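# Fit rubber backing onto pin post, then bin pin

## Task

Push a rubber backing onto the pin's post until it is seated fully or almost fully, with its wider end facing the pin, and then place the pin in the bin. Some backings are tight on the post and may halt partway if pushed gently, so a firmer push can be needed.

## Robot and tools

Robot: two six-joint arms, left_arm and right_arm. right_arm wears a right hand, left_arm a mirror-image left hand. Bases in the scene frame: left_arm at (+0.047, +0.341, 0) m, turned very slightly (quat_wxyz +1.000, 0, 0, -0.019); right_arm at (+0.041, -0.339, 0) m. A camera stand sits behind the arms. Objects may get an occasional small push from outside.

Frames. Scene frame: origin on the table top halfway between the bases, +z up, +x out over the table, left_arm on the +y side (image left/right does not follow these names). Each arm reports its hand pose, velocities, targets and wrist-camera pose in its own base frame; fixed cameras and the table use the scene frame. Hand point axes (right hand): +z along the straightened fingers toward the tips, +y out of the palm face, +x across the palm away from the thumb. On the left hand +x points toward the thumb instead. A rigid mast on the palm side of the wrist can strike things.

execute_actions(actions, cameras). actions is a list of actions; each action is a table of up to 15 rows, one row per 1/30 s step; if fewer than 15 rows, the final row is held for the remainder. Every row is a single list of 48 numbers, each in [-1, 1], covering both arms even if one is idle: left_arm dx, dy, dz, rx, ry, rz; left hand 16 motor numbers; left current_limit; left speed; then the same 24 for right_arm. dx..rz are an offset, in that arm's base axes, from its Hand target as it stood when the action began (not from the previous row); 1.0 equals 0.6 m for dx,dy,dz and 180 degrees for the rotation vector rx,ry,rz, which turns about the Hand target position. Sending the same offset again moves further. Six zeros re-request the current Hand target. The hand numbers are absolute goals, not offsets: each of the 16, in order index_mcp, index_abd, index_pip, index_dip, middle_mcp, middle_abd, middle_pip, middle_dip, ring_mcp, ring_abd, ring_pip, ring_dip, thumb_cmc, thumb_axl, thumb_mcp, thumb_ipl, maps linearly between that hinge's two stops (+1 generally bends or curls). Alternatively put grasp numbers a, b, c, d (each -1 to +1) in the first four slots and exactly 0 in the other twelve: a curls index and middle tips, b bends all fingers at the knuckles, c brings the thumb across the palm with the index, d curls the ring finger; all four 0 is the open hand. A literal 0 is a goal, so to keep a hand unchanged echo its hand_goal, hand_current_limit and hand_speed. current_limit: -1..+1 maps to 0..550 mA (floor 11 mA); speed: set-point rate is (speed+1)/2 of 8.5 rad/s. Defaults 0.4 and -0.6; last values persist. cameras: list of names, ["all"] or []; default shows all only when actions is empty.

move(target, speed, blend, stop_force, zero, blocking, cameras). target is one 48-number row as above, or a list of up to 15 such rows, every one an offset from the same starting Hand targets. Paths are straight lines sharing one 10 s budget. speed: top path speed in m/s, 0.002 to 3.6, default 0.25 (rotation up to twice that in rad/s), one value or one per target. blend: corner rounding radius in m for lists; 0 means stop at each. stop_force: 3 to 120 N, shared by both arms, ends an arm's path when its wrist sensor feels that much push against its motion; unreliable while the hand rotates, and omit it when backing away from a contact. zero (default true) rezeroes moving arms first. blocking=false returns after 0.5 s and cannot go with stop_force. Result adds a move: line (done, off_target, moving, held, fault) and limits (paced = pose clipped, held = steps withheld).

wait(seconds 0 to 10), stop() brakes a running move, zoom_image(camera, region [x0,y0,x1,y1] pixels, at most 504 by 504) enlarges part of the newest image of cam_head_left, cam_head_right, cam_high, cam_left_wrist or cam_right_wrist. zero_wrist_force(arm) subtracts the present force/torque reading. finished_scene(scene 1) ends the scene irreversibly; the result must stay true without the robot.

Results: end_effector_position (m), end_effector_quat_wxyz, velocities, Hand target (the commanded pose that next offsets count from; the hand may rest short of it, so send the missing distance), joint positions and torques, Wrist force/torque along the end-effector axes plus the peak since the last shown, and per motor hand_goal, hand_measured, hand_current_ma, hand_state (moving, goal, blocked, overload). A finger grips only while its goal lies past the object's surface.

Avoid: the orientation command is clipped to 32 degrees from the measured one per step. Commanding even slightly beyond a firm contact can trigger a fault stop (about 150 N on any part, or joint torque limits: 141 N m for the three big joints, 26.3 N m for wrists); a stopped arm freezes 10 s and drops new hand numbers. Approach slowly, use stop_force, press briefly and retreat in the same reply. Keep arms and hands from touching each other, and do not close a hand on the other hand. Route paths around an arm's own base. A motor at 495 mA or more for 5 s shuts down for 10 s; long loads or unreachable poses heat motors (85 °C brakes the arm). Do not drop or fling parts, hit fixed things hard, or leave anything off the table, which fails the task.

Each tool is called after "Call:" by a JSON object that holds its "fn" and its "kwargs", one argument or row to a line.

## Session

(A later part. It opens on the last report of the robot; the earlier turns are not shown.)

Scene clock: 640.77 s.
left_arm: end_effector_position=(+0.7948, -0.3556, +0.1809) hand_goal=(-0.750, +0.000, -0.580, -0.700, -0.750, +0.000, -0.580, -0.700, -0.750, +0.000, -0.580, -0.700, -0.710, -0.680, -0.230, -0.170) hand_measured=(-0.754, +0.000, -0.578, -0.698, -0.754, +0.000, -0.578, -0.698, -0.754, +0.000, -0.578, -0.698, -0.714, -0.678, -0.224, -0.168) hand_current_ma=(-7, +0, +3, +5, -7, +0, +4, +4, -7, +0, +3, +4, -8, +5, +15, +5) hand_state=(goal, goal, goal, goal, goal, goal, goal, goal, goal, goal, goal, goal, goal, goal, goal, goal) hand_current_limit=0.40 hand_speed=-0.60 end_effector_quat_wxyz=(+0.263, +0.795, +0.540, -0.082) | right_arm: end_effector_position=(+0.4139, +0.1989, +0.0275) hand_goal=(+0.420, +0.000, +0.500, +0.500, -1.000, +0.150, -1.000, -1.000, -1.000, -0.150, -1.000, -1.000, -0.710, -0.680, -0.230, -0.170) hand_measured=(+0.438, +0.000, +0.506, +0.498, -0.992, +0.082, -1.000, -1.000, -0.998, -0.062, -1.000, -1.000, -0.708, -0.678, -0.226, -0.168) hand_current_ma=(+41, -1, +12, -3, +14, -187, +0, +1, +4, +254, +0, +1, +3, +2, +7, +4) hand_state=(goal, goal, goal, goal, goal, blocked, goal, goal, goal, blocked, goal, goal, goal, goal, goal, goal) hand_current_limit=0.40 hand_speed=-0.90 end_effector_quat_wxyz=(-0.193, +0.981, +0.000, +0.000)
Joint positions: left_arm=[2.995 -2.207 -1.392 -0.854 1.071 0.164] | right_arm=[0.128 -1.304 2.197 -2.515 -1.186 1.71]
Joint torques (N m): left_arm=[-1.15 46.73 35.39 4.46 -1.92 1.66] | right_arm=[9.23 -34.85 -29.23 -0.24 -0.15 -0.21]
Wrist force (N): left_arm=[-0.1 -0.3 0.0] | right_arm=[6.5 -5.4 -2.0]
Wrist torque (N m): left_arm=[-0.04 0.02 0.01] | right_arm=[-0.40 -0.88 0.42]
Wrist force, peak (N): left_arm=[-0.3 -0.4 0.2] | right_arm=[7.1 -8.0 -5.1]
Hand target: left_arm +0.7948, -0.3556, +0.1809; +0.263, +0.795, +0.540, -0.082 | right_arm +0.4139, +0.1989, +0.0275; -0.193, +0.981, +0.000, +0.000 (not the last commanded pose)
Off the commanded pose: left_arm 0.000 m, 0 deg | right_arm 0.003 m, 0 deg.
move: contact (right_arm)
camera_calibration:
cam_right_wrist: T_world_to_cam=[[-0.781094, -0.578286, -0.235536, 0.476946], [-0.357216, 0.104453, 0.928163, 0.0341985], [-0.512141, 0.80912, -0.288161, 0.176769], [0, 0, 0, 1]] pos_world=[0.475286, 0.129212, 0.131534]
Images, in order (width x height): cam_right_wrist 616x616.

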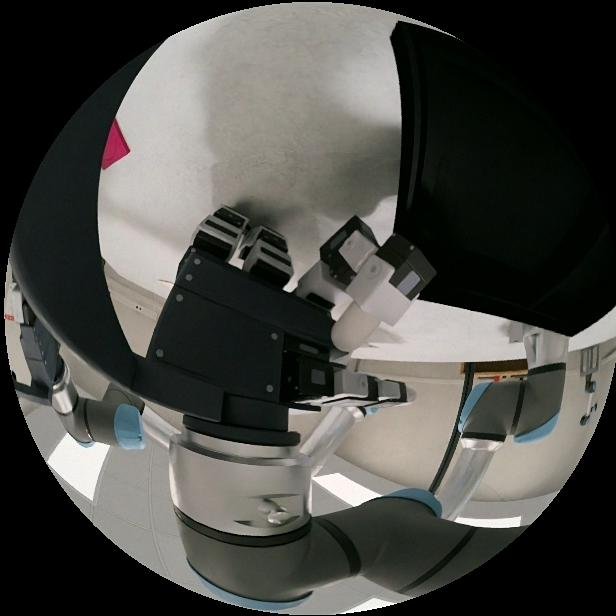

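Call:
{"fn": "move", "kwargs": {
  "target": [
    [0,0,0,0,0,0,0,0,0,0,0,0,0,0,0,0,0,0,0,0,0,0,0.4,-0.6,0,0,0.015,0,0,0,0.42,0.0,0.5,0.5,-1,0.15,-1,-1,-1,-0.15,-1,-1,-0.71,-0.68,-0.23,-0.17,0.4,-0.9],
    [0,0,0,0,0,0,0,0,0,0,0,0,0,0,0,0,0,0,0,0,0,0,0.4,-0.6,0,0.06,0.015,0,0,0,0.42,0.0,0.5,0.5,-1,0.15,-1,-1,-1,-0.15,-1,-1,-0.71,-0.68,-0.23,-0.17,0.4,-0.9]
  ],
  "speed": 0.06
}}

Call:
{"fn": "move", "kwargs": {
  "target": [0,0,0,0,0,0,0,0,0,0,0,0,0,0,0,0,0,0,0,0,0,0,0.4,-0.6,0,0,-0.021,0,0,0,0.42,0.0,0.5,0.5,-1,0.15,-1,-1,-1,-0.15,-1,-1,-0.71,-0.68,-0.23,-0.17,0.4,-0.9],
  "speed": 0.015,
  "stop_force": 4
}}

Scene clock: 643.03 s.
left_arm: end_effector_position=(+0.7948, -0.3556, +0.1809) hand_goal=(-0.750, +0.000, -0.580, -0.700, -0.750, +0.000, -0.580, -0.700, -0.750, +0.000, -0.580, -0.700, -0.710, -0.680, -0.230, -0.170) hand_measured=(-0.754, +0.000, -0.578, -0.698, -0.754, +0.000, -0.578, -0.698, -0.754, +0.000, -0.578, -0.698, -0.714, -0.678, -0.224, -0.168) hand_current_ma=(-7, +0, +3, +5, -7, +0, +4, +4, -7, +0, +3, +4, -8, +5, +15, +5) hand_state=(goal, goal, goal, goal, goal, goal, goal, goal, goal, goal, goal, goal, goal, goal, goal, goal) hand_current_limit=0.40 hand_speed=-0.60 end_effector_quat_wxyz=(+0.263, +0.795, +0.540, -0.082) | right_arm: end_effector_position=(+0.4139, +0.2349, +0.0365) hand_goal=(+0.420, +0.000, +0.500, +0.500, -1.000, +0.150, -1.000, -1.000, -1.000, -0.150, -1.000, -1.000, -0.710, -0.680, -0.230, -0.170) hand_measured=(+0.414, +0.000, +0.502, +0.498, -0.978, +0.082, -0.992, -1.000, -1.000, -0.064, -1.000, -1.000, -0.708, -0.678, -0.226, -0.168) hand_current_ma=(-9, -1, +1, -3, +56, -187, +13, +1, +0, +252, +0, +0, +3, +2, +7, +4) hand_state=(goal, goal, goal, goal, blocked, blocked, goal, goal, goal, blocked, goal, goal, goal, goal, goal, goal) hand_current_limit=0.40 hand_speed=-0.90 end_effector_quat_wxyz=(-0.193, +0.981, +0.000, +0.000)
Joint positions: left_arm=[2.995 -2.207 -1.392 -0.854 1.071 0.164] | right_arm=[0.204 -1.287 2.149 -2.515 -1.191 1.792]
Joint torques (N m): left_arm=[-0.73 47.25 35.33 4.48 -1.93 1.64] | right_arm=[12.53 -20.96 -30.01 -4.09 -0.77 1.79]
Wrist force (N): left_arm=[-0.2 -0.2 0.0] | right_arm=[6.5 -4.3 -1.0]
Wrist torque (N m): left_arm=[-0.04 0.04 0.00] | right_arm=[-0.34 -0.87 0.43]
Wrist force, peak (N): left_arm=[-0.2 -0.4 0.2] | right_arm=[6.5 -5.9 -2.6]
Hand target: left_arm +0.7948, -0.3556, +0.1809; +0.263, +0.795, +0.540, -0.082 | right_arm +0.4139, +0.2349, +0.0365; -0.193, +0.981, +0.000, +0.000
Off the commanded pose: left_arm 0.000 m, 0 deg | right_arm 0.000 m, 0 deg.
move: done

Scene clock: 644.97 s.
left_arm: end_effector_position=(+0.7948, -0.3556, +0.1809) hand_goal=(-0.750, +0.000, -0.580, -0.700, -0.750, +0.000, -0.580, -0.700, -0.750, +0.000, -0.580, -0.700, -0.710, -0.680, -0.230, -0.170) hand_measured=(-0.754, +0.000, -0.578, -0.698, -0.754, +0.000, -0.578, -0.698, -0.754, +0.000, -0.578, -0.698, -0.714, -0.678, -0.224, -0.168) hand_current_ma=(-7, +0, +3, +5, -7, +0, +4, +4, -7, +0, +3, +4, -8, +5, +15, +5) hand_state=(goal, goal, goal, goal, goal, goal, goal, goal, goal, goal, goal, goal, goal, goal, goal, goal) hand_current_limit=0.40 hand_speed=-0.60 end_effector_quat_wxyz=(+0.263, +0.795, +0.540, -0.082) | right_arm: end_effector_position=(+0.4139, +0.2349, +0.0264) hand_goal=(+0.420, +0.000, +0.500, +0.500, -1.000, +0.150, -1.000, -1.000, -1.000, -0.150, -1.000, -1.000, -0.710, -0.680, -0.230, -0.170) hand_measured=(+0.414, +0.000, +0.502, +0.498, -0.996, +0.082, -1.000, -1.000, -0.998, -0.064, -1.000, -1.000, -0.708, -0.678, -0.226, -0.168) hand_current_ma=(-10, -1, +1, -3, +5, -188, +0, +0, +2, +252, +0, +0, +3, +2, +7, +4) hand_state=(goal, goal, goal, goal, goal, blocked, goal, goal, goal, blocked, goal, goal, goal, goal, goal, goal) hand_current_limit=0.40 hand_speed=-0.90 end_effector_quat_wxyz=(-0.193, +0.981, +0.000, +0.000)
Joint positions: left_arm=[2.995 -2.207 -1.392 -0.854 1.071 0.164] | right_arm=[0.205 -1.265 2.156 -2.544 -1.191 1.792]
Joint torques (N m): left_arm=[-0.91 46.83 35.43 4.48 -1.88 1.61] | right_arm=[11.27 -36.39 -27.8 -0.4 -0.77 1.59]
Wrist force (N): left_arm=[-0.2 -0.3 -0.1] | right_arm=[6.5 -4.5 -1.4]
Wrist torque (N m): left_arm=[-0.04 0.04 0.00] | right_arm=[-0.28 -0.88 0.41]
Wrist force, peak (N): left_arm=[-0.3 -0.3 0.0] | right_arm=[7.3 -6.4 -4.7]
Hand target: left_arm +0.7948, -0.3556, +0.1809; +0.263, +0.795, +0.540, -0.082 | right_arm +0.4139, +0.2349, +0.0264; -0.193, +0.981, +0.000, +0.000 (not the last commanded pose)
Off the commanded pose: left_arm 0.000 m, 0 deg | right_arm 0.002 m, 0 deg.
move: contact (right_arm)

Call:
{"fn": "move", "kwargs": {
  "target": [
    [0,0,0,0,0,0,0,0,0,0,0,0,0,0,0,0,0,0,0,0,0,0,0.4,-0.6,0,0,0,0,0,0,0.42,0.0,0.5,0.5,-1,-0.05,-1,-1,-1,0.08,-1,-1,-0.71,-0.68,-0.23,-0.17,0.4,-0.9],
    [0,0,0,0,0,0,0,0,0,0,0,0,0,0,0,0,0,0,0,0,0,0,0.4,-0.6,0,0,0.06,0,0,0,0.42,0.0,0.5,0.5,-1,-0.05,-1,-1,-1,0.08,-1,-1,-0.71,-0.68,-0.23,-0.17,0.4,-0.9]
  ],
  "speed": 0.08,
  "cameras": ["cam_right_wrist"]
}}

Call:
{"fn": "zoom_image", "kwargs": {
  "camera": "cam_right_wrist",
  "region": [210, 175, 290, 255]
}}

Scene clock: 647.13 s.
left_arm: end_effector_position=(+0.7948, -0.3556, +0.1809) hand_goal=(-0.750, +0.000, -0.580, -0.700, -0.750, +0.000, -0.580, -0.700, -0.750, +0.000, -0.580, -0.700, -0.710, -0.680, -0.230, -0.170) hand_measured=(-0.754, +0.000, -0.578, -0.698, -0.754, +0.000, -0.578, -0.698, -0.754, +0.000, -0.578, -0.698, -0.714, -0.678, -0.224, -0.168) hand_current_ma=(-7, +0, +3, +5, -7, +0, +4, +4, -7, +0, +3, +4, -8, +5, +15, +5) hand_state=(goal, goal, goal, goal, goal, goal, goal, goal, goal, goal, goal, goal, goal, goal, goal, goal) hand_current_limit=0.40 hand_speed=-0.60 end_effector_quat_wxyz=(+0.263, +0.795, +0.540, -0.082) | right_arm: end_effector_position=(+0.4139, +0.2350, +0.0624) hand_goal=(+0.420, +0.000, +0.500, +0.500, -1.000, -0.050, -1.000, -1.000, -1.000, +0.080, -1.000, -1.000, -0.710, -0.680, -0.230, -0.170) hand_measured=(+0.414, +0.000, +0.502, +0.498, -0.994, -0.046, -1.000, -1.000, -0.994, +0.076, -1.000, -1.000, -0.708, -0.678, -0.226, -0.168) hand_current_ma=(-10, -1, +1, -3, +11, +4, +0, +0, +9, -4, +0, +0, +3, +2, +7, +4) hand_state=(goal, goal, goal, goal, goal, goal, goal, goal, goal, goal, goal, goal, goal, goal, goal, goal) hand_current_limit=0.40 hand_speed=-0.90 end_effector_quat_wxyz=(-0.193, +0.981, +0.000, +0.000)
Joint positions: left_arm=[2.995 -2.207 -1.392 -0.854 1.071 0.164] | right_arm=[0.205 -1.34 2.126 -2.439 -1.191 1.792]
Joint torques (N m): left_arm=[-0.96 46.79 35.88 4.43 -1.89 1.69] | right_arm=[-9.63 -34.77 -30.04 -0.48 1.25 -1.42]
Wrist force (N): left_arm=[-0.2 -0.3 0.1] | right_arm=[6.4 -4.3 -1.2]
Wrist torque (N m): left_arm=[-0.06 0.05 -0.01] | right_arm=[-0.33 -0.86 0.44]
Wrist force, peak (N): left_arm=[-0.1 -0.5 0.1] | right_arm=[6.6 -4.7 -1.9]
Hand target: left_arm +0.7948, -0.3556, +0.1809; +0.263, +0.795, +0.540, -0.082 | right_arm +0.4139, +0.2349, +0.0624; -0.193, +0.981, +0.000, +0.000
Off the commanded pose: left_arm 0.000 m, 0 deg | right_arm 0.000 m, 0 deg.
move: done
camera_calibration:
cam_right_wrist: T_world_to_cam=[[-0.781013, -0.578415, -0.235489, 0.505994], [-0.35725, 0.104509, 0.928144, -0.00186255], [-0.512242, 0.80902, -0.288261, 0.157669], [0, 0, 0, 1]] pos_world=[0.475287, 0.165312, 0.166334]
Images, in order (width x height): cam_right_wrist 616x616.

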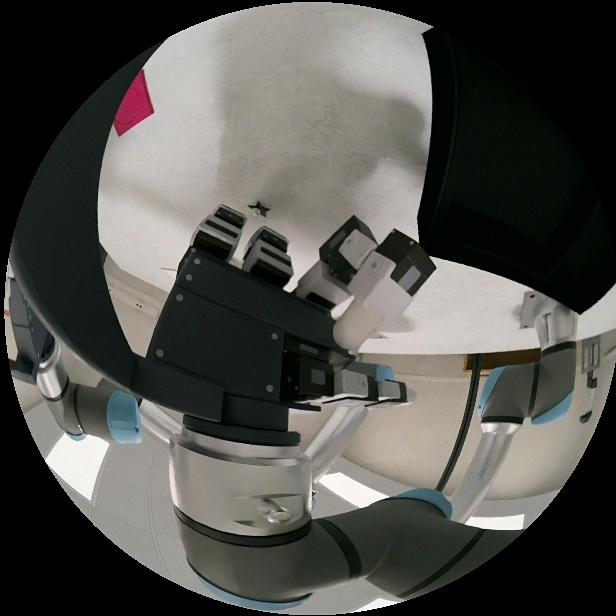

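Scaled by 6.300 from the camera's 616x616 image, which has a finer 880x880 frame.

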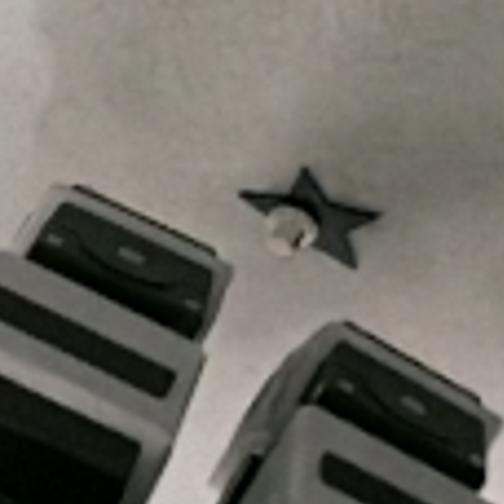

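Call:
{"fn": "move", "kwargs": {
  "target": [
    [0,0,0,0,0,0,0,0,0,0,0,0,0,0,0,0,0,0,0,0,0,0,0.4,-0.6,0,-0.05,0.06,0,0,0,0.42,0.0,0.5,0.5,-1,-0.05,-1,-1,-1,0.08,-1,-1,-0.71,-0.68,-0.23,-0.17,0.4,-0.9]
  ],
  "speed": 0.15,
  "cameras": ["cam_right_wrist"]
}}

Call:
{"fn": "zoom_image", "kwargs": {
  "camera": "cam_right_wrist",
  "region": [250, 160, 300, 210]
}}

Scene clock: 648.37 s.
left_arm: end_effector_position=(+0.7948, -0.3556, +0.1809) hand_goal=(-0.750, +0.000, -0.580, -0.700, -0.750, +0.000, -0.580, -0.700, -0.750, +0.000, -0.580, -0.700, -0.710, -0.680, -0.230, -0.170) hand_measured=(-0.754, +0.000, -0.578, -0.698, -0.754, +0.000, -0.578, -0.698, -0.754, +0.000, -0.578, -0.698, -0.714, -0.678, -0.224, -0.168) hand_current_ma=(-7, +0, +3, +5, -7, +0, +4, +4, -7, +0, +3, +4, -8, +5, +15, +5) hand_state=(goal, goal, goal, goal, goal, goal, goal, goal, goal, goal, goal, goal, goal, goal, goal, goal) hand_current_limit=0.40 hand_speed=-0.60 end_effector_quat_wxyz=(+0.263, +0.795, +0.540, -0.082) | right_arm: end_effector_position=(+0.4139, +0.2050, +0.0984) hand_goal=(+0.420, +0.000, +0.500, +0.500, -1.000, -0.050, -1.000, -1.000, -1.000, +0.080, -1.000, -1.000, -0.710, -0.680, -0.230, -0.170) hand_measured=(+0.414, +0.000, +0.502, +0.498, -0.994, -0.046, -1.000, -1.000, -0.994, +0.076, -1.000, -1.000, -0.708, -0.678, -0.226, -0.168) hand_current_ma=(-10, -1, +1, -3, +12, +4, +0, +0, +10, -4, +0, +0, +3, +2, +7, +4) hand_state=(goal, goal, goal, goal, goal, goal, goal, goal, goal, goal, goal, goal, goal, goal, goal, goal) hand_current_limit=0.40 hand_speed=-0.90 end_effector_quat_wxyz=(-0.193, +0.981, +0.000, +0.000)
Joint positions: left_arm=[2.995 -2.207 -1.392 -0.854 1.071 0.164] | right_arm=[0.141 -1.44 2.119 -2.308 -1.187 1.724]
Joint torques (N m): left_arm=[-0.7 47.03 35.42 4.46 -1.82 1.66] | right_arm=[-11.72 -32.4 -32.28 -0.41 1.68 -1.42]
Wrist force (N): left_arm=[0.1 -0.4 -0.1] | right_arm=[6.1 -4.5 -0.9]
Wrist torque (N m): left_arm=[-0.05 0.00 0.02] | right_arm=[-0.38 -0.82 0.49]
Wrist force, peak (N): left_arm=[-0.1 -0.4 0.1] | right_arm=[6.6 -4.4 -0.9]
Hand target: left_arm +0.7948, -0.3556, +0.1809; +0.263, +0.795, +0.540, -0.082 | right_arm +0.4139, +0.2049, +0.0984; -0.193, +0.981, +0.000, +0.000
Off the commanded pose: left_arm 0.000 m, 0 deg | right_arm 0.000 m, 0 deg.
move: done
camera_calibration:
cam_right_wrist: T_world_to_cam=[[-0.781094, -0.578286, -0.235536, 0.497149], [-0.357216, 0.104453, 0.928163, -0.0321526], [-0.512141, 0.80912, -0.288161, 0.192235], [0, 0, 0, 1]] pos_world=[0.475286, 0.135312, 0.202334]
Images, in order (width x height): cam_right_wrist 616x616.

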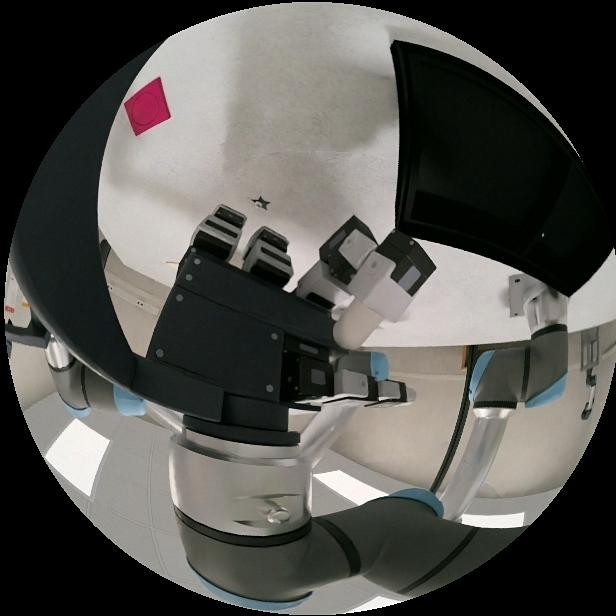

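Scaled by 10.080 from the camera's 616x616 image, which has a finer 880x880 frame.

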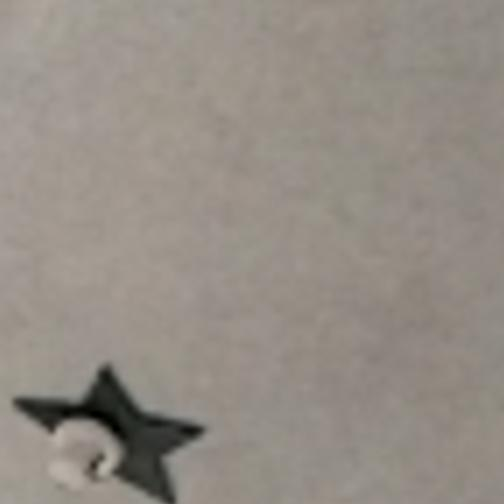

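Call:
{"fn": "move", "kwargs": {
  "target": [
    [0,0,0,0,0,0,0,0,0,0,0,0,0,0,0,0,0,0,0,0,0,0,0.4,-0.6,0,0,0.3027,0,0,0,0.42,0.0,0.5,0.5,-1,-0.05,-1,-1,-1,0.08,-1,-1,-0.71,-0.68,-0.23,-0.17,0.4,-0.6],
    [0,0,0,0,0,0,0,0,0,0,0,0,0,0,0,0,0,0,0,0,0,0,0.4,-0.6,-0.027,0.325,0.3027,0,0,0,0.42,0.0,0.5,0.5,0.4,-0.02,0.5,0.5,0.4,0.05,0.5,0.5,-0.71,-0.68,-0.23,-0.17,0.4,-0.6]
  ],
  "speed": 0.35
}}

Call:
{"fn": "move", "kwargs": {
  "target": [
    [0,0,0,0,0,0,0,0,0,0,0,0,0,0,0,0,0,0,0,0,0,0,0.4,-0.6,0,0,-0.3,0,0,0,0.42,0.0,0.5,0.5,0.4,-0.02,0.5,0.5,0.4,0.05,0.5,0.5,-0.71,-0.68,-0.23,-0.17,0.4,-0.6],
    [0,0,0,0,0,0,0,0,0,0,0,0,0,0,0,0,0,0,0,0,0,0,0.4,-0.6,0,0,-0.43,0,0,0,0.42,0.0,0.5,0.5,0.4,-0.02,0.5,0.5,0.4,0.05,0.5,0.5,-0.71,-0.68,-0.23,-0.17,0.4,-0.6]
  ],
  "speed": [0.3,0.08],
  "cameras": ["cam_right_wrist"]
}}

Scene clock: 653.13 s.
left_arm: end_effector_position=(+0.7948, -0.3556, +0.1809) hand_goal=(-0.750, +0.000, -0.580, -0.700, -0.750, +0.000, -0.580, -0.700, -0.750, +0.000, -0.580, -0.700, -0.710, -0.680, -0.230, -0.170) hand_measured=(-0.754, +0.000, -0.578, -0.698, -0.754, +0.000, -0.578, -0.698, -0.754, +0.000, -0.578, -0.698, -0.714, -0.678, -0.224, -0.168) hand_current_ma=(-7, +0, +3, +5, -7, +0, +4, +4, -7, +0, +3, +4, -8, +5, +15, +5) hand_state=(goal, goal, goal, goal, goal, goal, goal, goal, goal, goal, goal, goal, goal, goal, goal, goal) hand_current_limit=0.40 hand_speed=-0.60 end_effector_quat_wxyz=(+0.263, +0.795, +0.540, -0.082) | right_arm: end_effector_position=(+0.3977, +0.3999, +0.2800) hand_goal=(+0.420, +0.000, +0.500, +0.500, +0.400, -0.020, +0.500, +0.500, +0.400, +0.050, +0.500, +0.500, -0.710, -0.680, -0.230, -0.170) hand_measured=(+0.414, +0.000, +0.502, +0.498, +0.382, -0.022, +0.494, +0.498, +0.384, +0.052, +0.494, +0.498, -0.708, -0.678, -0.226, -0.168) hand_current_ma=(-12, -1, +1, -3, -46, -3, -9, -3, -39, +3, -8, -4, +3, +2, +7, +4) hand_state=(goal, goal, goal, goal, goal, goal, goal, goal, goal, goal, goal, goal, goal, goal, goal, goal) hand_current_limit=0.40 hand_speed=-0.60 end_effector_quat_wxyz=(-0.193, +0.981, +0.000, +0.000)
Joint positions: left_arm=[2.995 -2.207 -1.392 -0.854 1.071 0.164] | right_arm=[0.516 -1.39 1.584 -1.963 -1.235 2.121]
Joint torques (N m): left_arm=[-1.09 47.78 36.01 4.58 -1.9 1.51] | right_arm=[13.01 -23.92 -36.27 -0.65 -0.77 1.82]
Wrist force (N): left_arm=[-0.1 -0.2 0.0] | right_arm=[6.5 -4.4 -0.8]
Wrist torque (N m): left_arm=[-0.03 0.02 0.00] | right_arm=[-0.20 -0.89 0.43]
Wrist force, peak (N): left_arm=[-0.3 -0.4 0.0] | right_arm=[6.4 -5.6 -2.2]
Hand target: left_arm +0.7948, -0.3556, +0.1809; +0.263, +0.795, +0.540, -0.082 | right_arm +0.3977, +0.3999, +0.2800; -0.193, +0.981, +0.000, +0.000
Off the commanded pose: left_arm 0.000 m, 0 deg | right_arm 0.000 m, 0 deg.
move: done

Scene clock: 655.80 s.
left_arm: end_effector_position=(+0.7948, -0.3556, +0.1809) hand_goal=(-0.750, +0.000, -0.580, -0.700, -0.750, +0.000, -0.580, -0.700, -0.750, +0.000, -0.580, -0.700, -0.710, -0.680, -0.230, -0.170) hand_measured=(-0.754, +0.000, -0.578, -0.698, -0.754, +0.000, -0.578, -0.698, -0.754, +0.000, -0.578, -0.698, -0.714, -0.678, -0.224, -0.168) hand_current_ma=(-7, +0, +3, +5, -7, +0, +4, +4, -7, +0, +3, +4, -8, +5, +15, +5) hand_state=(goal, goal, goal, goal, goal, goal, goal, goal, goal, goal, goal, goal, goal, goal, goal, goal) hand_current_limit=0.40 hand_speed=-0.60 end_effector_quat_wxyz=(+0.263, +0.795, +0.540, -0.082) | right_arm: end_effector_position=(+0.3978, +0.3999, +0.0221) hand_goal=(+0.420, +0.000, +0.500, +0.500, +0.400, -0.020, +0.500, +0.500, +0.400, +0.050, +0.500, +0.500, -0.710, -0.680, -0.230, -0.170) hand_measured=(+0.414, +0.000, +0.502, +0.498, +0.382, -0.022, +0.496, +0.498, +0.384, +0.052, +0.496, +0.498, -0.708, -0.678, -0.226, -0.168) hand_current_ma=(-12, -1, +1, -3, -42, -3, -8, -3, -35, +3, -7, -3, +3, +2, +7, +4) hand_state=(goal, goal, goal, goal, goal, goal, goal, goal, goal, goal, goal, goal, goal, goal, goal, goal) hand_current_limit=0.40 hand_speed=-0.60 end_effector_quat_wxyz=(-0.193, +0.981, +0.000, +0.000)
Joint positions: left_arm=[2.995 -2.207 -1.392 -0.854 1.071 0.164] | right_arm=[0.516 -1.085 1.921 -2.606 -1.235 2.121]
Joint torques (N m): left_arm=[-1.09 47.06 35.04 4.45 -2.01 1.72] | right_arm=[2.04 -28.9 -1.82 -4.09 0.11 1.66]
Wrist force (N): left_arm=[0.1 -0.4 -0.2] | right_arm=[6.7 -4.0 -0.9]
Wrist torque (N m): left_arm=[-0.04 0.00 0.02] | right_arm=[-0.13 -0.91 0.44]
Wrist force, peak (N): left_arm=[-0.5 -0.2 0.1] | right_arm=[6.5 -5.2 -2.5]
Hand target: left_arm +0.7948, -0.3556, +0.1809; +0.263, +0.795, +0.540, -0.082 | right_arm +0.3977, +0.3999, +0.0220; -0.193, +0.981, +0.000, +0.000
Off the commanded pose: left_arm 0.000 m, 0 deg | right_arm 0.000 m, 0 deg.
move: done
camera_calibration:
cam_right_wrist: T_world_to_cam=[[-0.781094, -0.578286, -0.235536, 0.579256], [-0.357216, 0.104453, 0.928163, 0.0124286], [-0.512141, 0.80912, -0.288161, 0.00428271], [0, 0, 0, 1]] pos_world=[0.459086, 0.330212, 0.126134]
Images, in order (width x height): cam_right_wrist 616x616.

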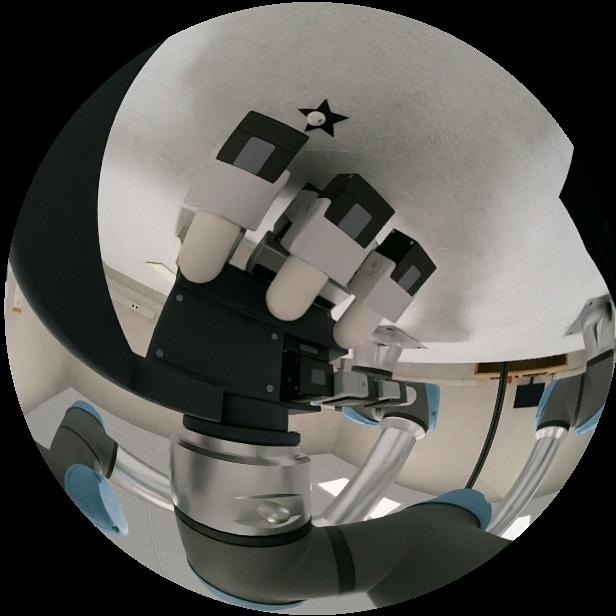

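Call:
{"fn": "zoom_image", "kwargs": {
  "camera": "cam_right_wrist",
  "region": [298, 94, 346, 142]
}}

Call:
{"fn": "zoom_image", "kwargs": {
  "camera": "cam_right_wrist",
  "region": [304, 106, 328, 130]
}}

Scaled by 10.500 from the camera's 616x616 image, which has a finer 880x880 frame.

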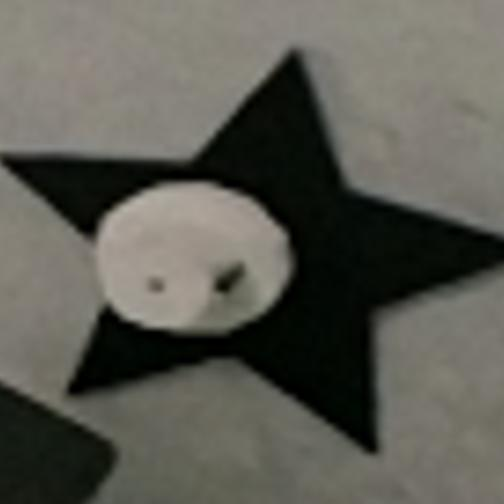

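Scaled by 21.000 from the camera's 616x616 image, which has a finer 880x880 frame.

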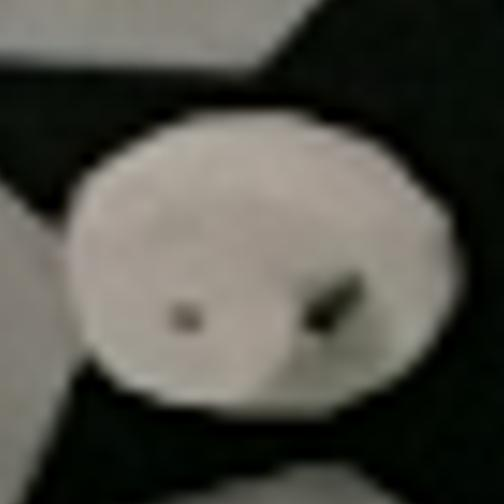

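Call:
{"fn": "move", "kwargs": {
  "target": [0,0,0,0,0,0,0,0,0,0,0,0,0,0,0,0,0,0,0,0,0,0,0.4,-0.6,-0.005,0.083,0,0,0,0,0.42,0.0,0.5,0.5,0.4,-0.02,0.5,0.5,0.4,0.05,0.5,0.5,-0.71,-0.68,-0.23,-0.17,0.4,-0.6],
  "speed": 0.15,
  "cameras": ["cam_right_wrist"]
}}

Scene clock: 658.80 s.
left_arm: end_effector_position=(+0.7948, -0.3556, +0.1809) hand_goal=(-0.750, +0.000, -0.580, -0.700, -0.750, +0.000, -0.580, -0.700, -0.750, +0.000, -0.580, -0.700, -0.710, -0.680, -0.230, -0.170) hand_measured=(-0.754, +0.000, -0.578, -0.698, -0.754, +0.000, -0.578, -0.698, -0.754, +0.000, -0.578, -0.698, -0.714, -0.678, -0.224, -0.168) hand_current_ma=(-7, +0, +3, +5, -7, +0, +4, +4, -7, +0, +3, +4, -8, +5, +15, +5) hand_state=(goal, goal, goal, goal, goal, goal, goal, goal, goal, goal, goal, goal, goal, goal, goal, goal) hand_current_limit=0.40 hand_speed=-0.60 end_effector_quat_wxyz=(+0.263, +0.795, +0.540, -0.082) | right_arm: end_effector_position=(+0.3947, +0.4496, +0.0220) hand_goal=(+0.420, +0.000, +0.500, +0.500, +0.400, -0.020, +0.500, +0.500, +0.400, +0.050, +0.500, +0.500, -0.710, -0.680, -0.230, -0.170) hand_measured=(+0.414, +0.000, +0.502, +0.498, +0.382, -0.022, +0.496, +0.498, +0.384, +0.052, +0.496, +0.498, -0.708, -0.678, -0.226, -0.168) hand_current_ma=(-12, -1, +1, -3, -42, -3, -8, -3, -35, +3, -7, -3, +3, +2, +7, +4) hand_state=(goal, goal, goal, goal, goal, goal, goal, goal, goal, goal, goal, goal, goal, goal, goal, goal) hand_current_limit=0.40 hand_speed=-0.60 end_effector_quat_wxyz=(-0.193, +0.981, +0.000, +0.000)
Joint positions: left_arm=[2.995 -2.207 -1.392 -0.854 1.071 0.164] | right_arm=[0.592 -1.022 1.819 -2.592 -1.251 2.2]
Joint torques (N m): left_arm=[-0.76 46.72 35.57 4.44 -1.85 1.7] | right_arm=[12.21 -33.23 -31.04 -0.45 -0.94 1.56]
Wrist force (N): left_arm=[-0.3 -0.2 0.0] | right_arm=[6.4 -4.3 -0.9]
Wrist torque (N m): left_arm=[-0.04 0.05 -0.02] | right_arm=[-0.17 -0.87 0.41]
Wrist force, peak (N): left_arm=[-0.4 -0.4 0.1] | right_arm=[6.3 -5.1 -1.0]
Hand target: left_arm +0.7948, -0.3556, +0.1809; +0.263, +0.795, +0.540, -0.082 | right_arm +0.3947, +0.4497, +0.0220; -0.193, +0.981, +0.000, +0.000
Off the commanded pose: left_arm 0.000 m, 0 deg | right_arm 0.000 m, 0 deg.
move: done
camera_calibration:
cam_right_wrist: T_world_to_cam=[[-0.781094, -0.578286, -0.235536, 0.60563], [-0.357216, 0.104453, 0.928163, 0.00625846], [-0.512141, 0.80912, -0.288161, -0.0374958], [0, 0, 0, 1]] pos_world=[0.456086, 0.379912, 0.126034]
Images, in order (width x height): cam_right_wrist 616x616.

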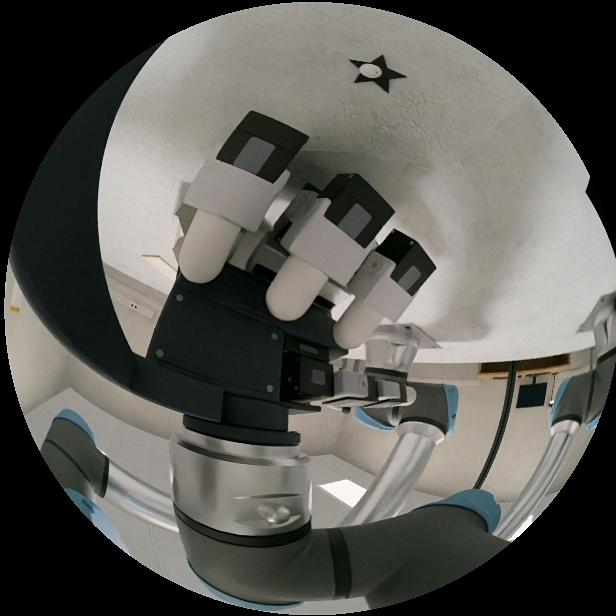

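Call:
{"fn": "zoom_image", "kwargs": {
  "camera": "cam_right_wrist",
  "region": [346, 48, 410, 98]
}}

Call:
{"fn": "zoom_image", "kwargs": {
  "camera": "cam_right_wrist",
  "region": [358, 59, 382, 83]
}}

Scaled by 7.875 from the camera's 616x616 image, which has a finer 880x880 frame.

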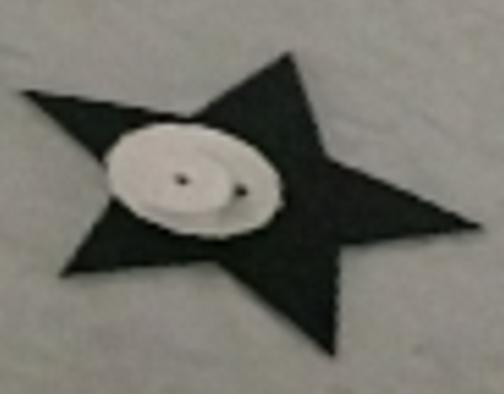

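Scaled by 21.000 from the camera's 616x616 image, which has a finer 880x880 frame.

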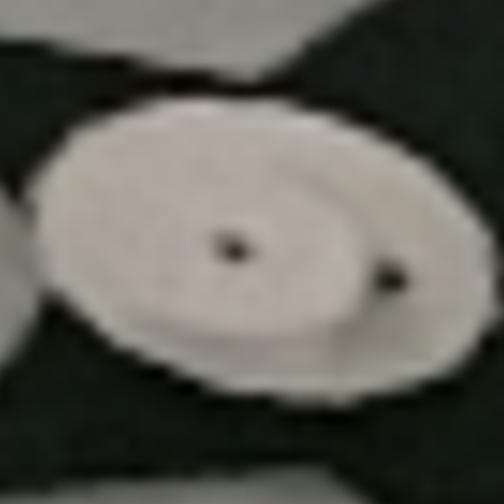

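Call:
{"fn": "move", "kwargs": {
  "target": [
    [0,0,0,0,0,0,0,0,0,0,0,0,0,0,0,0,0,0,0,0,0,0,0.4,-0.6,0,0,0.43,0,0,0,0.42,0.0,0.5,0.5,0.4,-0.02,0.5,0.5,0.4,0.05,0.5,0.5,-0.71,-0.68,-0.23,-0.17,0.4,-0.6],
    [0,0,0,0,0,0,0,0,0,0,0,0,0,0,0,0,0,0,0,0,0,0,0.4,-0.6,-0.1138,-0.2252,0.43,0,0,-0.25,0.42,0.0,0.5,0.5,-1,-0.05,-1,-1,-1,0.08,-1,-1,-0.71,-0.68,-0.23,-0.17,0.4,-0.6]
  ],
  "speed": 0.3
}}

Call:
{"fn": "move", "kwargs": {
  "target": [
    [0,0,0,0,0,0,0,0,0,0,0,0,0,0,0,0,0,0,0,0,0,0,0.4,-0.6,0,0,-0.3,0,0,0,0.42,0.0,0.5,0.5,-1,-0.05,-1,-1,-1,0.08,-1,-1,-0.71,-0.68,-0.23,-0.17,0.4,-0.9],
    [0,0,0,0,0,0,0,0,0,0,0,0,0,0,0,0,0,0,0,0,0,0,0.4,-0.6,0,0,-0.395,0,0,0,0.42,0.0,0.5,0.5,-1,-0.05,-1,-1,-1,0.08,-1,-1,-0.71,-0.68,-0.23,-0.17,0.4,-0.9]
  ],
  "speed": [0.25,0.08],
  "cameras": ["cam_right_wrist"]
}}

Call:
{"fn": "zoom_image", "kwargs": {
  "camera": "cam_right_wrist",
  "region": [210, 185, 290, 265]
}}

Scene clock: 671.33 s.
left_arm: end_effector_position=(+0.7948, -0.3556, +0.1809) hand_goal=(-0.750, +0.000, -0.580, -0.700, -0.750, +0.000, -0.580, -0.700, -0.750, +0.000, -0.580, -0.700, -0.710, -0.680, -0.230, -0.170) hand_measured=(-0.754, +0.000, -0.578, -0.698, -0.754, +0.000, -0.578, -0.698, -0.754, +0.000, -0.578, -0.698, -0.714, -0.678, -0.224, -0.168) hand_current_ma=(-7, +0, +3, +5, -7, +0, +4, +4, -7, +0, +3, +4, -8, +5, +15, +5) hand_state=(goal, goal, goal, goal, goal, goal, goal, goal, goal, goal, goal, goal, goal, goal, goal, goal) hand_current_limit=0.40 hand_speed=-0.60 end_effector_quat_wxyz=(+0.263, +0.795, +0.540, -0.082) | right_arm: end_effector_position=(+0.3265, +0.3146, +0.2800) hand_goal=(+0.420, +0.000, +0.500, +0.500, -1.000, -0.050, -1.000, -1.000, -1.000, +0.080, -1.000, -1.000, -0.710, -0.680, -0.230, -0.170) hand_measured=(+0.414, +0.000, +0.502, +0.498, -0.982, -0.046, -0.994, -0.998, -0.984, +0.076, -0.994, -0.996, -0.708, -0.678, -0.226, -0.168) hand_current_ma=(-12, -1, +1, -3, +45, +4, +12, +4, +38, -4, +11, +5, +3, +2, +7, +4) hand_state=(goal, goal, goal, goal, goal, goal, goal, goal, goal, goal, goal, goal, goal, goal, goal, goal) hand_current_limit=0.40 hand_speed=-0.60 end_effector_quat_wxyz=(-0.178, +0.906, -0.376, +0.074)
Joint positions: left_arm=[2.995 -2.207 -1.392 -0.854 1.071 0.164] | right_arm=[0.412 -1.683 1.929 -2.18 -1.432 2.794]
Joint torques (N m): left_arm=[-0.37 46.43 35.64 4.42 -1.83 1.61] | right_arm=[-12.03 -25.63 -9.16 -4.36 -1.14 1.69]
Wrist force (N): left_arm=[0.0 -0.2 0.1] | right_arm=[6.2 -4.2 -0.8]
Wrist torque (N m): left_arm=[-0.05 0.02 0.01] | right_arm=[-0.33 -0.85 0.40]
Wrist force, peak (N): left_arm=[-0.1 -0.5 -0.1] | right_arm=[6.8 -4.9 -0.7]
Hand target: left_arm +0.7948, -0.3556, +0.1809; +0.263, +0.795, +0.540, -0.082 | right_arm +0.3265, +0.3146, +0.2800; -0.178, +0.906, -0.376, +0.074
Off the commanded pose: left_arm 0.000 m, 0 deg | right_arm 0.000 m, 0 deg.
move: done

Scene clock: 673.87 s.
left_arm: end_effector_position=(+0.7948, -0.3556, +0.1809) hand_goal=(-0.750, +0.000, -0.580, -0.700, -0.750, +0.000, -0.580, -0.700, -0.750, +0.000, -0.580, -0.700, -0.710, -0.680, -0.230, -0.170) hand_measured=(-0.754, +0.000, -0.578, -0.698, -0.754, +0.000, -0.578, -0.698, -0.754, +0.000, -0.578, -0.698, -0.714, -0.678, -0.224, -0.168) hand_current_ma=(-7, +0, +3, +5, -7, +0, +4, +4, -7, +0, +3, +4, -8, +5, +15, +5) hand_state=(goal, goal, goal, goal, goal, goal, goal, goal, goal, goal, goal, goal, goal, goal, goal, goal) hand_current_limit=0.40 hand_speed=-0.60 end_effector_quat_wxyz=(+0.263, +0.795, +0.540, -0.082) | right_arm: end_effector_position=(+0.3265, +0.3146, +0.0431) hand_goal=(+0.420, +0.000, +0.500, +0.500, -1.000, -0.050, -1.000, -1.000, -1.000, +0.080, -1.000, -1.000, -0.710, -0.680, -0.230, -0.170) hand_measured=(+0.414, +0.000, +0.502, +0.498, -0.982, -0.046, -0.994, -0.998, -0.984, +0.076, -0.994, -0.996, -0.708, -0.678, -0.226, -0.168) hand_current_ma=(-12, -1, +1, -3, +44, +4, +11, +4, +36, -4, +11, +5, +3, +2, +7, +4) hand_state=(goal, goal, goal, goal, goal, goal, goal, goal, goal, goal, goal, goal, goal, goal, goal, goal) hand_current_limit=0.40 hand_speed=-0.90 end_effector_quat_wxyz=(-0.178, +0.906, -0.376, +0.074)
Joint positions: left_arm=[2.995 -2.207 -1.392 -0.854 1.071 0.164] | right_arm=[0.412 -1.315 2.275 -2.894 -1.432 2.794]
Joint torques (N m): left_arm=[-0.37 47.08 34.74 4.57 -2.04 1.67] | right_arm=[3.47 -18.43 -0.52 -4.55 -0.42 1.93]
Wrist force (N): left_arm=[-0.2 -0.2 -0.1] | right_arm=[6.5 -4.4 -0.7]
Wrist torque (N m): left_arm=[-0.02 0.03 0.00] | right_arm=[-0.39 -0.89 0.41]
Wrist force, peak (N): left_arm=[-0.4 -0.3 -0.1] | right_arm=[6.5 -5.1 -2.3]
Hand target: left_arm +0.7948, -0.3556, +0.1809; +0.263, +0.795, +0.540, -0.082 | right_arm +0.3265, +0.3146, +0.0430; -0.178, +0.906, -0.376, +0.074
Off the commanded pose: left_arm 0.000 m, 0 deg | right_arm 0.000 m, 0 deg.
move: done
camera_calibration:
cam_right_wrist: T_world_to_cam=[[-0.961204, 0.143526, -0.235555, 0.310931], [-0.178708, 0.326475, 0.928158, -0.15162], [0.210118, 0.934245, -0.28816, -0.232283], [0, 0, 0, 1]] pos_world=[0.32058, 0.221882, 0.147034]
Images, in order (width x height): cam_right_wrist 616x616.

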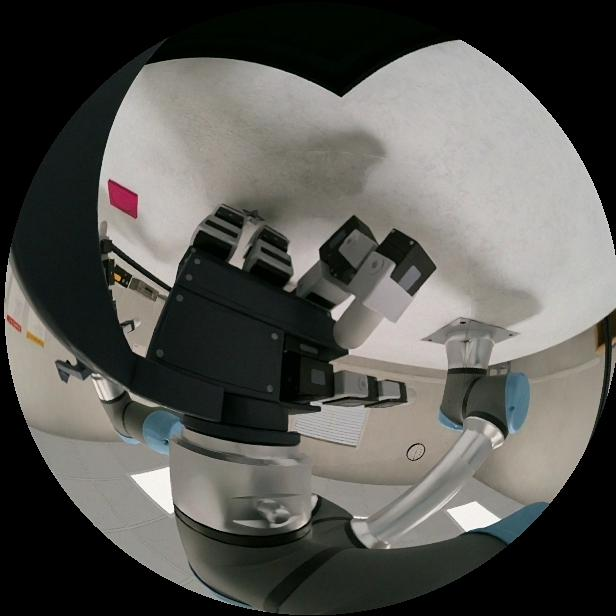

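Scaled by 6.300 from the camera's 616x616 image, which has a finer 880x880 frame.

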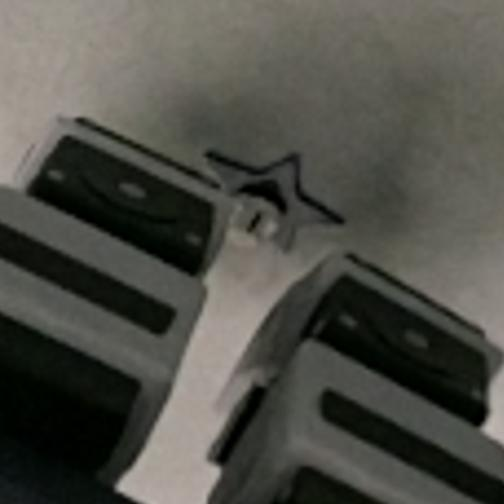

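Call:
{"fn": "zoom_image", "kwargs": {
  "camera": "cam_right_wrist",
  "region": [236, 204, 266, 234]
}}

Scaled by 16.800 from the camera's 616x616 image, which has a finer 880x880 frame.

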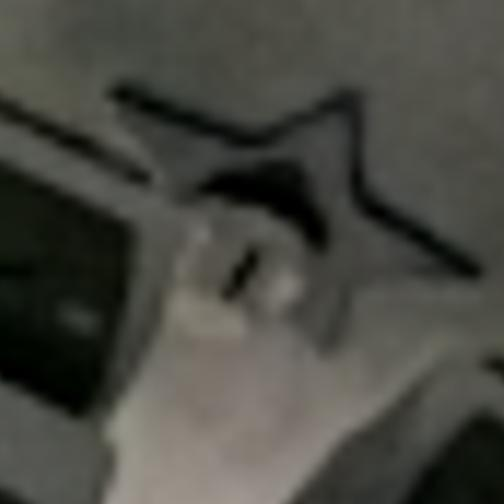

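Call:
{"fn": "move", "kwargs": {
  "target": [
    [0,0,0,0,0,0,0,0,0,0,0,0,0,0,0,0,0,0,0,0,0,0,0.4,-0.6,0,0,-0.0278,0,0,0,0.42,0.0,0.5,0.5,-1,-0.05,-1,-1,-1,0.08,-1,-1,-0.71,-0.68,-0.23,-0.17,0.4,-0.9]
  ],
  "speed": 0.04,
  "cameras": ["cam_right_wrist"]
}}

Call:
{"fn": "zoom_image", "kwargs": {
  "camera": "cam_right_wrist",
  "region": [225, 210, 275, 260]
}}

Scene clock: 679.23 s.
left_arm: end_effector_position=(+0.7948, -0.3556, +0.1809) hand_goal=(-0.750, +0.000, -0.580, -0.700, -0.750, +0.000, -0.580, -0.700, -0.750, +0.000, -0.580, -0.700, -0.710, -0.680, -0.230, -0.170) hand_measured=(-0.754, +0.000, -0.578, -0.698, -0.754, +0.000, -0.578, -0.698, -0.754, +0.000, -0.578, -0.698, -0.714, -0.678, -0.224, -0.168) hand_current_ma=(-7, +0, +3, +5, -7, +0, +4, +4, -7, +0, +3, +4, -8, +5, +15, +5) hand_state=(goal, goal, goal, goal, goal, goal, goal, goal, goal, goal, goal, goal, goal, goal, goal, goal) hand_current_limit=0.40 hand_speed=-0.60 end_effector_quat_wxyz=(+0.263, +0.795, +0.540, -0.082) | right_arm: end_effector_position=(+0.3265, +0.3146, +0.0264) hand_goal=(+0.420, +0.000, +0.500, +0.500, -1.000, -0.050, -1.000, -1.000, -1.000, +0.080, -1.000, -1.000, -0.710, -0.680, -0.230, -0.170) hand_measured=(+0.414, +0.000, +0.502, +0.498, -0.982, -0.046, -0.994, -0.998, -0.984, +0.076, -0.994, -0.996, -0.708, -0.678, -0.226, -0.168) hand_current_ma=(-12, -1, +1, -3, +44, +4, +11, +4, +36, -4, +11, +5, +3, +2, +7, +4) hand_state=(goal, goal, goal, goal, goal, goal, goal, goal, goal, goal, goal, goal, goal, goal, goal, goal) hand_current_limit=0.40 hand_speed=-0.90 end_effector_quat_wxyz=(-0.178, +0.906, -0.376, +0.074)
Joint positions: left_arm=[2.995 -2.207 -1.392 -0.854 1.071 0.164] | right_arm=[0.412 -1.271 2.285 -2.948 -1.432 2.794]
Joint torques (N m): left_arm=[-1.36 46.55 35.54 4.47 -1.97 1.59] | right_arm=[9.15 -19.39 1.26 -4.48 -0.98 -0.34]
Wrist force (N): left_arm=[-0.2 -0.2 0.0] | right_arm=[6.6 -4.4 -1.0]
Wrist torque (N m): left_arm=[-0.03 0.04 -0.01] | right_arm=[-0.36 -0.89 0.42]
Wrist force, peak (N): left_arm=[-0.2 -0.5 -0.2] | right_arm=[6.7 -4.8 -0.9]
Hand target: left_arm +0.7948, -0.3556, +0.1809; +0.263, +0.795, +0.540, -0.082 | right_arm +0.3265, +0.3146, +0.0264; -0.178, +0.906, -0.376, +0.074
Off the commanded pose: left_arm 0.000 m, 0 deg | right_arm 0.000 m, 0 deg.
move: done
camera_calibration:
cam_right_wrist: T_world_to_cam=[[-0.961225, 0.143437, -0.235527, 0.30703], [-0.178711, 0.326458, 0.928164, -0.136241], [0.210022, 0.934265, -0.288166, -0.237132], [0, 0, 0, 1]] pos_world=[0.32058, 0.221982, 0.130434]
Images, in order (width x height): cam_right_wrist 616x616.

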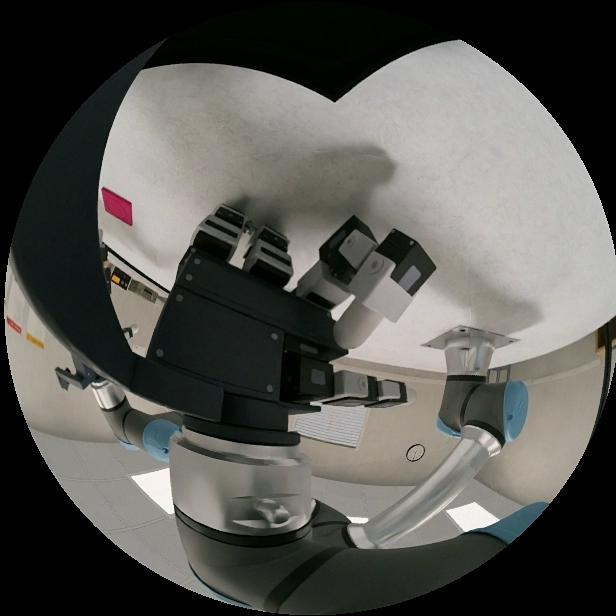

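Scaled by 10.080 from the camera's 616x616 image, which has a finer 880x880 frame.

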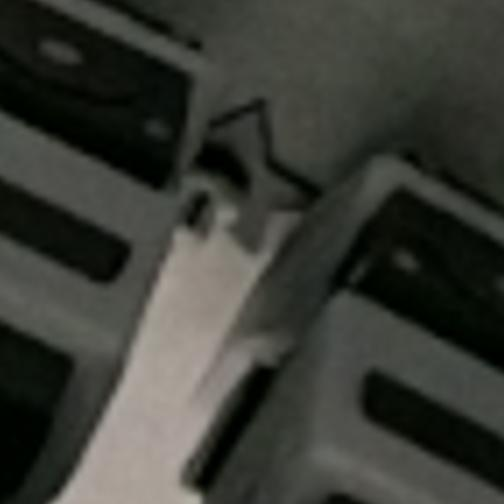

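Call:
{"fn": "move", "kwargs": {
  "target": [
    [0,0,0,0,0,0,0,0,0,0,0,0,0,0,0,0,0,0,0,0,0,0,0.4,-0.6,0.0024,-0.0024,0,0,0,0,0.42,0.0,0.5,0.5,-1,-0.05,-1,-1,-1,0.08,-1,-1,-0.71,-0.68,-0.23,-0.17,0.4,-0.9]
  ],
  "speed": 0.03
}}

Call:
{"fn": "move", "kwargs": {
  "target": [0,0,0,0,0,0,0,0,0,0,0,0,0,0,0,0,0,0,0,0,0,0,0.4,-0.6,0,0,0,0,0,0,0.42,0.0,0.5,0.5,-1,0.15,-1,-1,-1,-0.15,-1,-1,-0.71,-0.68,-0.23,-0.17,0.4,-0.93],
  "speed": 0.05,
  "cameras": ["cam_right_wrist"]
}}

Call:
{"fn": "zoom_image", "kwargs": {
  "camera": "cam_right_wrist",
  "region": [225, 210, 275, 260]
}}

Scene clock: 680.27 s.
left_arm: end_effector_position=(+0.7948, -0.3556, +0.1809) hand_goal=(-0.750, +0.000, -0.580, -0.700, -0.750, +0.000, -0.580, -0.700, -0.750, +0.000, -0.580, -0.700, -0.710, -0.680, -0.230, -0.170) hand_measured=(-0.754, +0.000, -0.578, -0.698, -0.754, +0.000, -0.578, -0.698, -0.754, +0.000, -0.578, -0.698, -0.714, -0.678, -0.224, -0.168) hand_current_ma=(-7, +0, +3, +5, -7, +0, +4, +4, -7, +0, +3, +4, -8, +5, +15, +5) hand_state=(goal, goal, goal, goal, goal, goal, goal, goal, goal, goal, goal, goal, goal, goal, goal, goal) hand_current_limit=0.40 hand_speed=-0.60 end_effector_quat_wxyz=(+0.263, +0.795, +0.540, -0.082) | right_arm: end_effector_position=(+0.3278, +0.3132, +0.0263) hand_goal=(+0.420, +0.000, +0.500, +0.500, -1.000, -0.050, -1.000, -1.000, -1.000, +0.080, -1.000, -1.000, -0.710, -0.680, -0.230, -0.170) hand_measured=(+0.414, +0.000, +0.502, +0.498, -0.982, -0.046, -0.994, -0.998, -0.984, +0.076, -0.994, -0.996, -0.708, -0.678, -0.226, -0.168) hand_current_ma=(-12, -1, +1, -3, +44, +4, +11, +4, +36, -4, +11, +5, +3, +2, +7, +4) hand_state=(goal, goal, goal, goal, goal, goal, goal, goal, goal, goal, goal, goal, goal, goal, goal, goal) hand_current_limit=0.40 hand_speed=-0.90 end_effector_quat_wxyz=(-0.178, +0.906, -0.376, +0.074)
Joint positions: left_arm=[2.995 -2.207 -1.392 -0.854 1.071 0.164] | right_arm=[0.408 -1.271 2.285 -2.948 -1.431 2.79]
Joint torques (N m): left_arm=[-0.81 47.77 35.56 4.52 -1.88 1.69] | right_arm=[-11.94 -19.25 -26.54 -0.83 1.39 -1.44]
Wrist force (N): left_arm=[-0.2 -0.1 0.0] | right_arm=[6.3 -4.5 -0.8]
Wrist torque (N m): left_arm=[-0.02 0.04 -0.01] | right_arm=[-0.38 -0.86 0.50]
Wrist force, peak (N): left_arm=[-0.2 -0.4 -0.2] | right_arm=[6.6 -4.7 -0.7]
Hand target: left_arm +0.7948, -0.3556, +0.1809; +0.263, +0.795, +0.540, -0.082 | right_arm +0.3279, +0.3132, +0.0264; -0.178, +0.906, -0.376, +0.074
Off the commanded pose: left_arm 0.000 m, 0 deg | right_arm 0.000 m, 0 deg.
move: done

Scene clock: 681.17 s.
left_arm: end_effector_position=(+0.7948, -0.3556, +0.1809) hand_goal=(-0.750, +0.000, -0.580, -0.700, -0.750, +0.000, -0.580, -0.700, -0.750, +0.000, -0.580, -0.700, -0.710, -0.680, -0.230, -0.170) hand_measured=(-0.754, +0.000, -0.578, -0.698, -0.754, +0.000, -0.578, -0.698, -0.754, +0.000, -0.578, -0.698, -0.714, -0.678, -0.224, -0.168) hand_current_ma=(-7, +0, +3, +5, -7, +0, +4, +4, -7, +0, +3, +4, -8, +5, +15, +5) hand_state=(goal, goal, goal, goal, goal, goal, goal, goal, goal, goal, goal, goal, goal, goal, goal, goal) hand_current_limit=0.40 hand_speed=-0.60 end_effector_quat_wxyz=(+0.263, +0.795, +0.540, -0.082) | right_arm: end_effector_position=(+0.3279, +0.3132, +0.0264) hand_goal=(+0.420, +0.000, +0.500, +0.500, -1.000, +0.150, -1.000, -1.000, -1.000, -0.150, -1.000, -1.000, -0.710, -0.680, -0.230, -0.170) hand_measured=(+0.414, +0.000, +0.502, +0.498, -0.982, +0.082, -0.996, -0.998, -0.984, -0.058, -0.994, -0.996, -0.708, -0.678, -0.226, -0.168) hand_current_ma=(-12, -1, +1, -3, +43, -187, +6, +3, +36, +278, +11, +5, +3, +2, +7, +4) hand_state=(goal, goal, goal, goal, goal, blocked, goal, goal, goal, moving, goal, goal, goal, goal, goal, goal) hand_current_limit=0.40 hand_speed=-0.93 end_effector_quat_wxyz=(-0.178, +0.906, -0.376, +0.074)
Joint positions: left_arm=[2.995 -2.207 -1.392 -0.854 1.071 0.164] | right_arm=[0.408 -1.271 2.285 -2.948 -1.43 2.79]
Joint torques (N m): left_arm=[-0.55 46.89 35.5 4.49 -1.89 1.67] | right_arm=[-12.5 -20.03 -27.27 -0.78 1.32 -1.35]
Wrist force (N): left_arm=[-0.2 -0.2 0.0] | right_arm=[6.5 -4.7 -0.9]
Wrist torque (N m): left_arm=[-0.02 0.04 -0.01] | right_arm=[-0.41 -0.87 0.51]
Wrist force, peak (N): left_arm=[-0.1 -0.3 0.4] | right_arm=[6.6 -4.6 -0.9]
Hand target: left_arm +0.7948, -0.3556, +0.1809; +0.263, +0.795, +0.540, -0.082 | right_arm +0.3279, +0.3132, +0.0264; -0.178, +0.906, -0.376, +0.074
Off the commanded pose: left_arm 0.000 m, 0 deg | right_arm 0.000 m, 0 deg.
move: done
camera_calibration:
cam_right_wrist: T_world_to_cam=[[-0.961225, 0.143437, -0.235527, 0.308567], [-0.178711, 0.326458, 0.928164, -0.135408], [0.210022, 0.934265, -0.288166, -0.236054], [0, 0, 0, 1]] pos_world=[0.32198, 0.220482, 0.130334]
Images, in order (width x height): cam_right_wrist 616x616.

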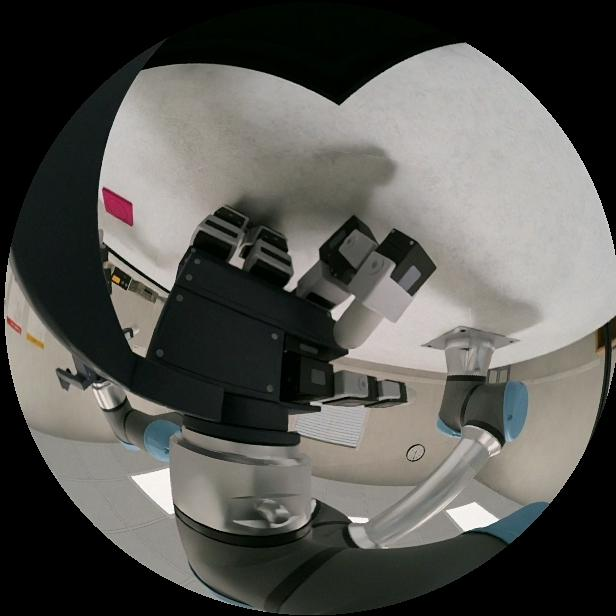

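Scaled by 10.080 from the camera's 616x616 image, which has a finer 880x880 frame.

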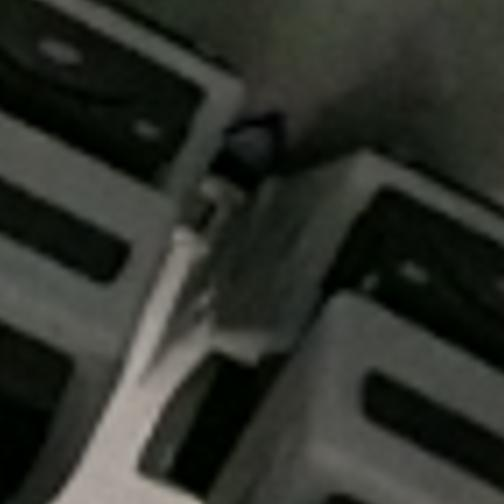

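Call:
{"fn": "move", "kwargs": {
  "target": [0,0,0,0,0,0,0,0,0,0,0,0,0,0,0,0,0,0,0,0,0,0,0.4,-0.6,0,0,-0.008,0,0,0,0.42,0.0,0.5,0.5,-1,0.15,-1,-1,-1,-0.15,-1,-1,-0.71,-0.68,-0.23,-0.17,0.4,-0.93],
  "speed": 0.006,
  "stop_force": 15
}}

Scene clock: 683.10 s.
left_arm: end_effector_position=(+0.7948, -0.3556, +0.1809) hand_goal=(-0.750, +0.000, -0.580, -0.700, -0.750, +0.000, -0.580, -0.700, -0.750, +0.000, -0.580, -0.700, -0.710, -0.680, -0.230, -0.170) hand_measured=(-0.754, +0.000, -0.578, -0.698, -0.754, +0.000, -0.578, -0.698, -0.754, +0.000, -0.578, -0.698, -0.714, -0.678, -0.224, -0.168) hand_current_ma=(-7, +0, +3, +5, -7, +0, +4, +4, -7, +0, +3, +4, -8, +5, +15, +5) hand_state=(goal, goal, goal, goal, goal, goal, goal, goal, goal, goal, goal, goal, goal, goal, goal, goal) hand_current_limit=0.40 hand_speed=-0.60 end_effector_quat_wxyz=(+0.263, +0.795, +0.540, -0.082) | right_arm: end_effector_position=(+0.3279, +0.3132, +0.0230) hand_goal=(+0.420, +0.000, +0.500, +0.500, -1.000, +0.150, -1.000, -1.000, -1.000, -0.150, -1.000, -1.000, -0.710, -0.680, -0.230, -0.170) hand_measured=(+0.414, +0.000, +0.502, +0.498, -1.000, +0.082, -1.000, -1.000, -1.000, -0.062, -1.000, -1.000, -0.708, -0.678, -0.226, -0.168) hand_current_ma=(-12, -1, +1, -3, +0, -186, +0, +0, -1, +260, +0, +0, +3, +2, +7, +4) hand_state=(goal, goal, goal, goal, goal, blocked, goal, goal, goal, blocked, goal, goal, goal, goal, goal, goal) hand_current_limit=0.40 hand_speed=-0.93 end_effector_quat_wxyz=(-0.178, +0.906, -0.376, +0.074)
Joint positions: left_arm=[2.995 -2.207 -1.392 -0.854 1.071 0.164] | right_arm=[0.408 -1.262 2.287 -2.958 -1.43 2.79]
Joint torques (N m): left_arm=[-0.89 46.58 35.1 4.53 -1.9 1.65] | right_arm=[-10.86 -28.57 -16.28 1.66 1.3 -1.29]
Wrist force (N): left_arm=[-0.1 -0.2 -0.1] | right_arm=[7.4 -9.3 -13.1]
Wrist torque (N m): left_arm=[-0.03 0.02 0.00] | right_arm=[1.18 -0.24 0.45]
Wrist force, peak (N): left_arm=[-0.3 -0.4 0.1] | right_arm=[7.1 -6.8 -21.1]
Hand target: left_arm +0.7948, -0.3556, +0.1809; +0.263, +0.795, +0.540, -0.082 | right_arm +0.3280, +0.3132, +0.0231; -0.178, +0.906, -0.376, +0.074 (not the last commanded pose)
Off the commanded pose: left_arm 0.000 m, 0 deg | right_arm 0.001 m, 0 deg.
move: contact (right_arm)


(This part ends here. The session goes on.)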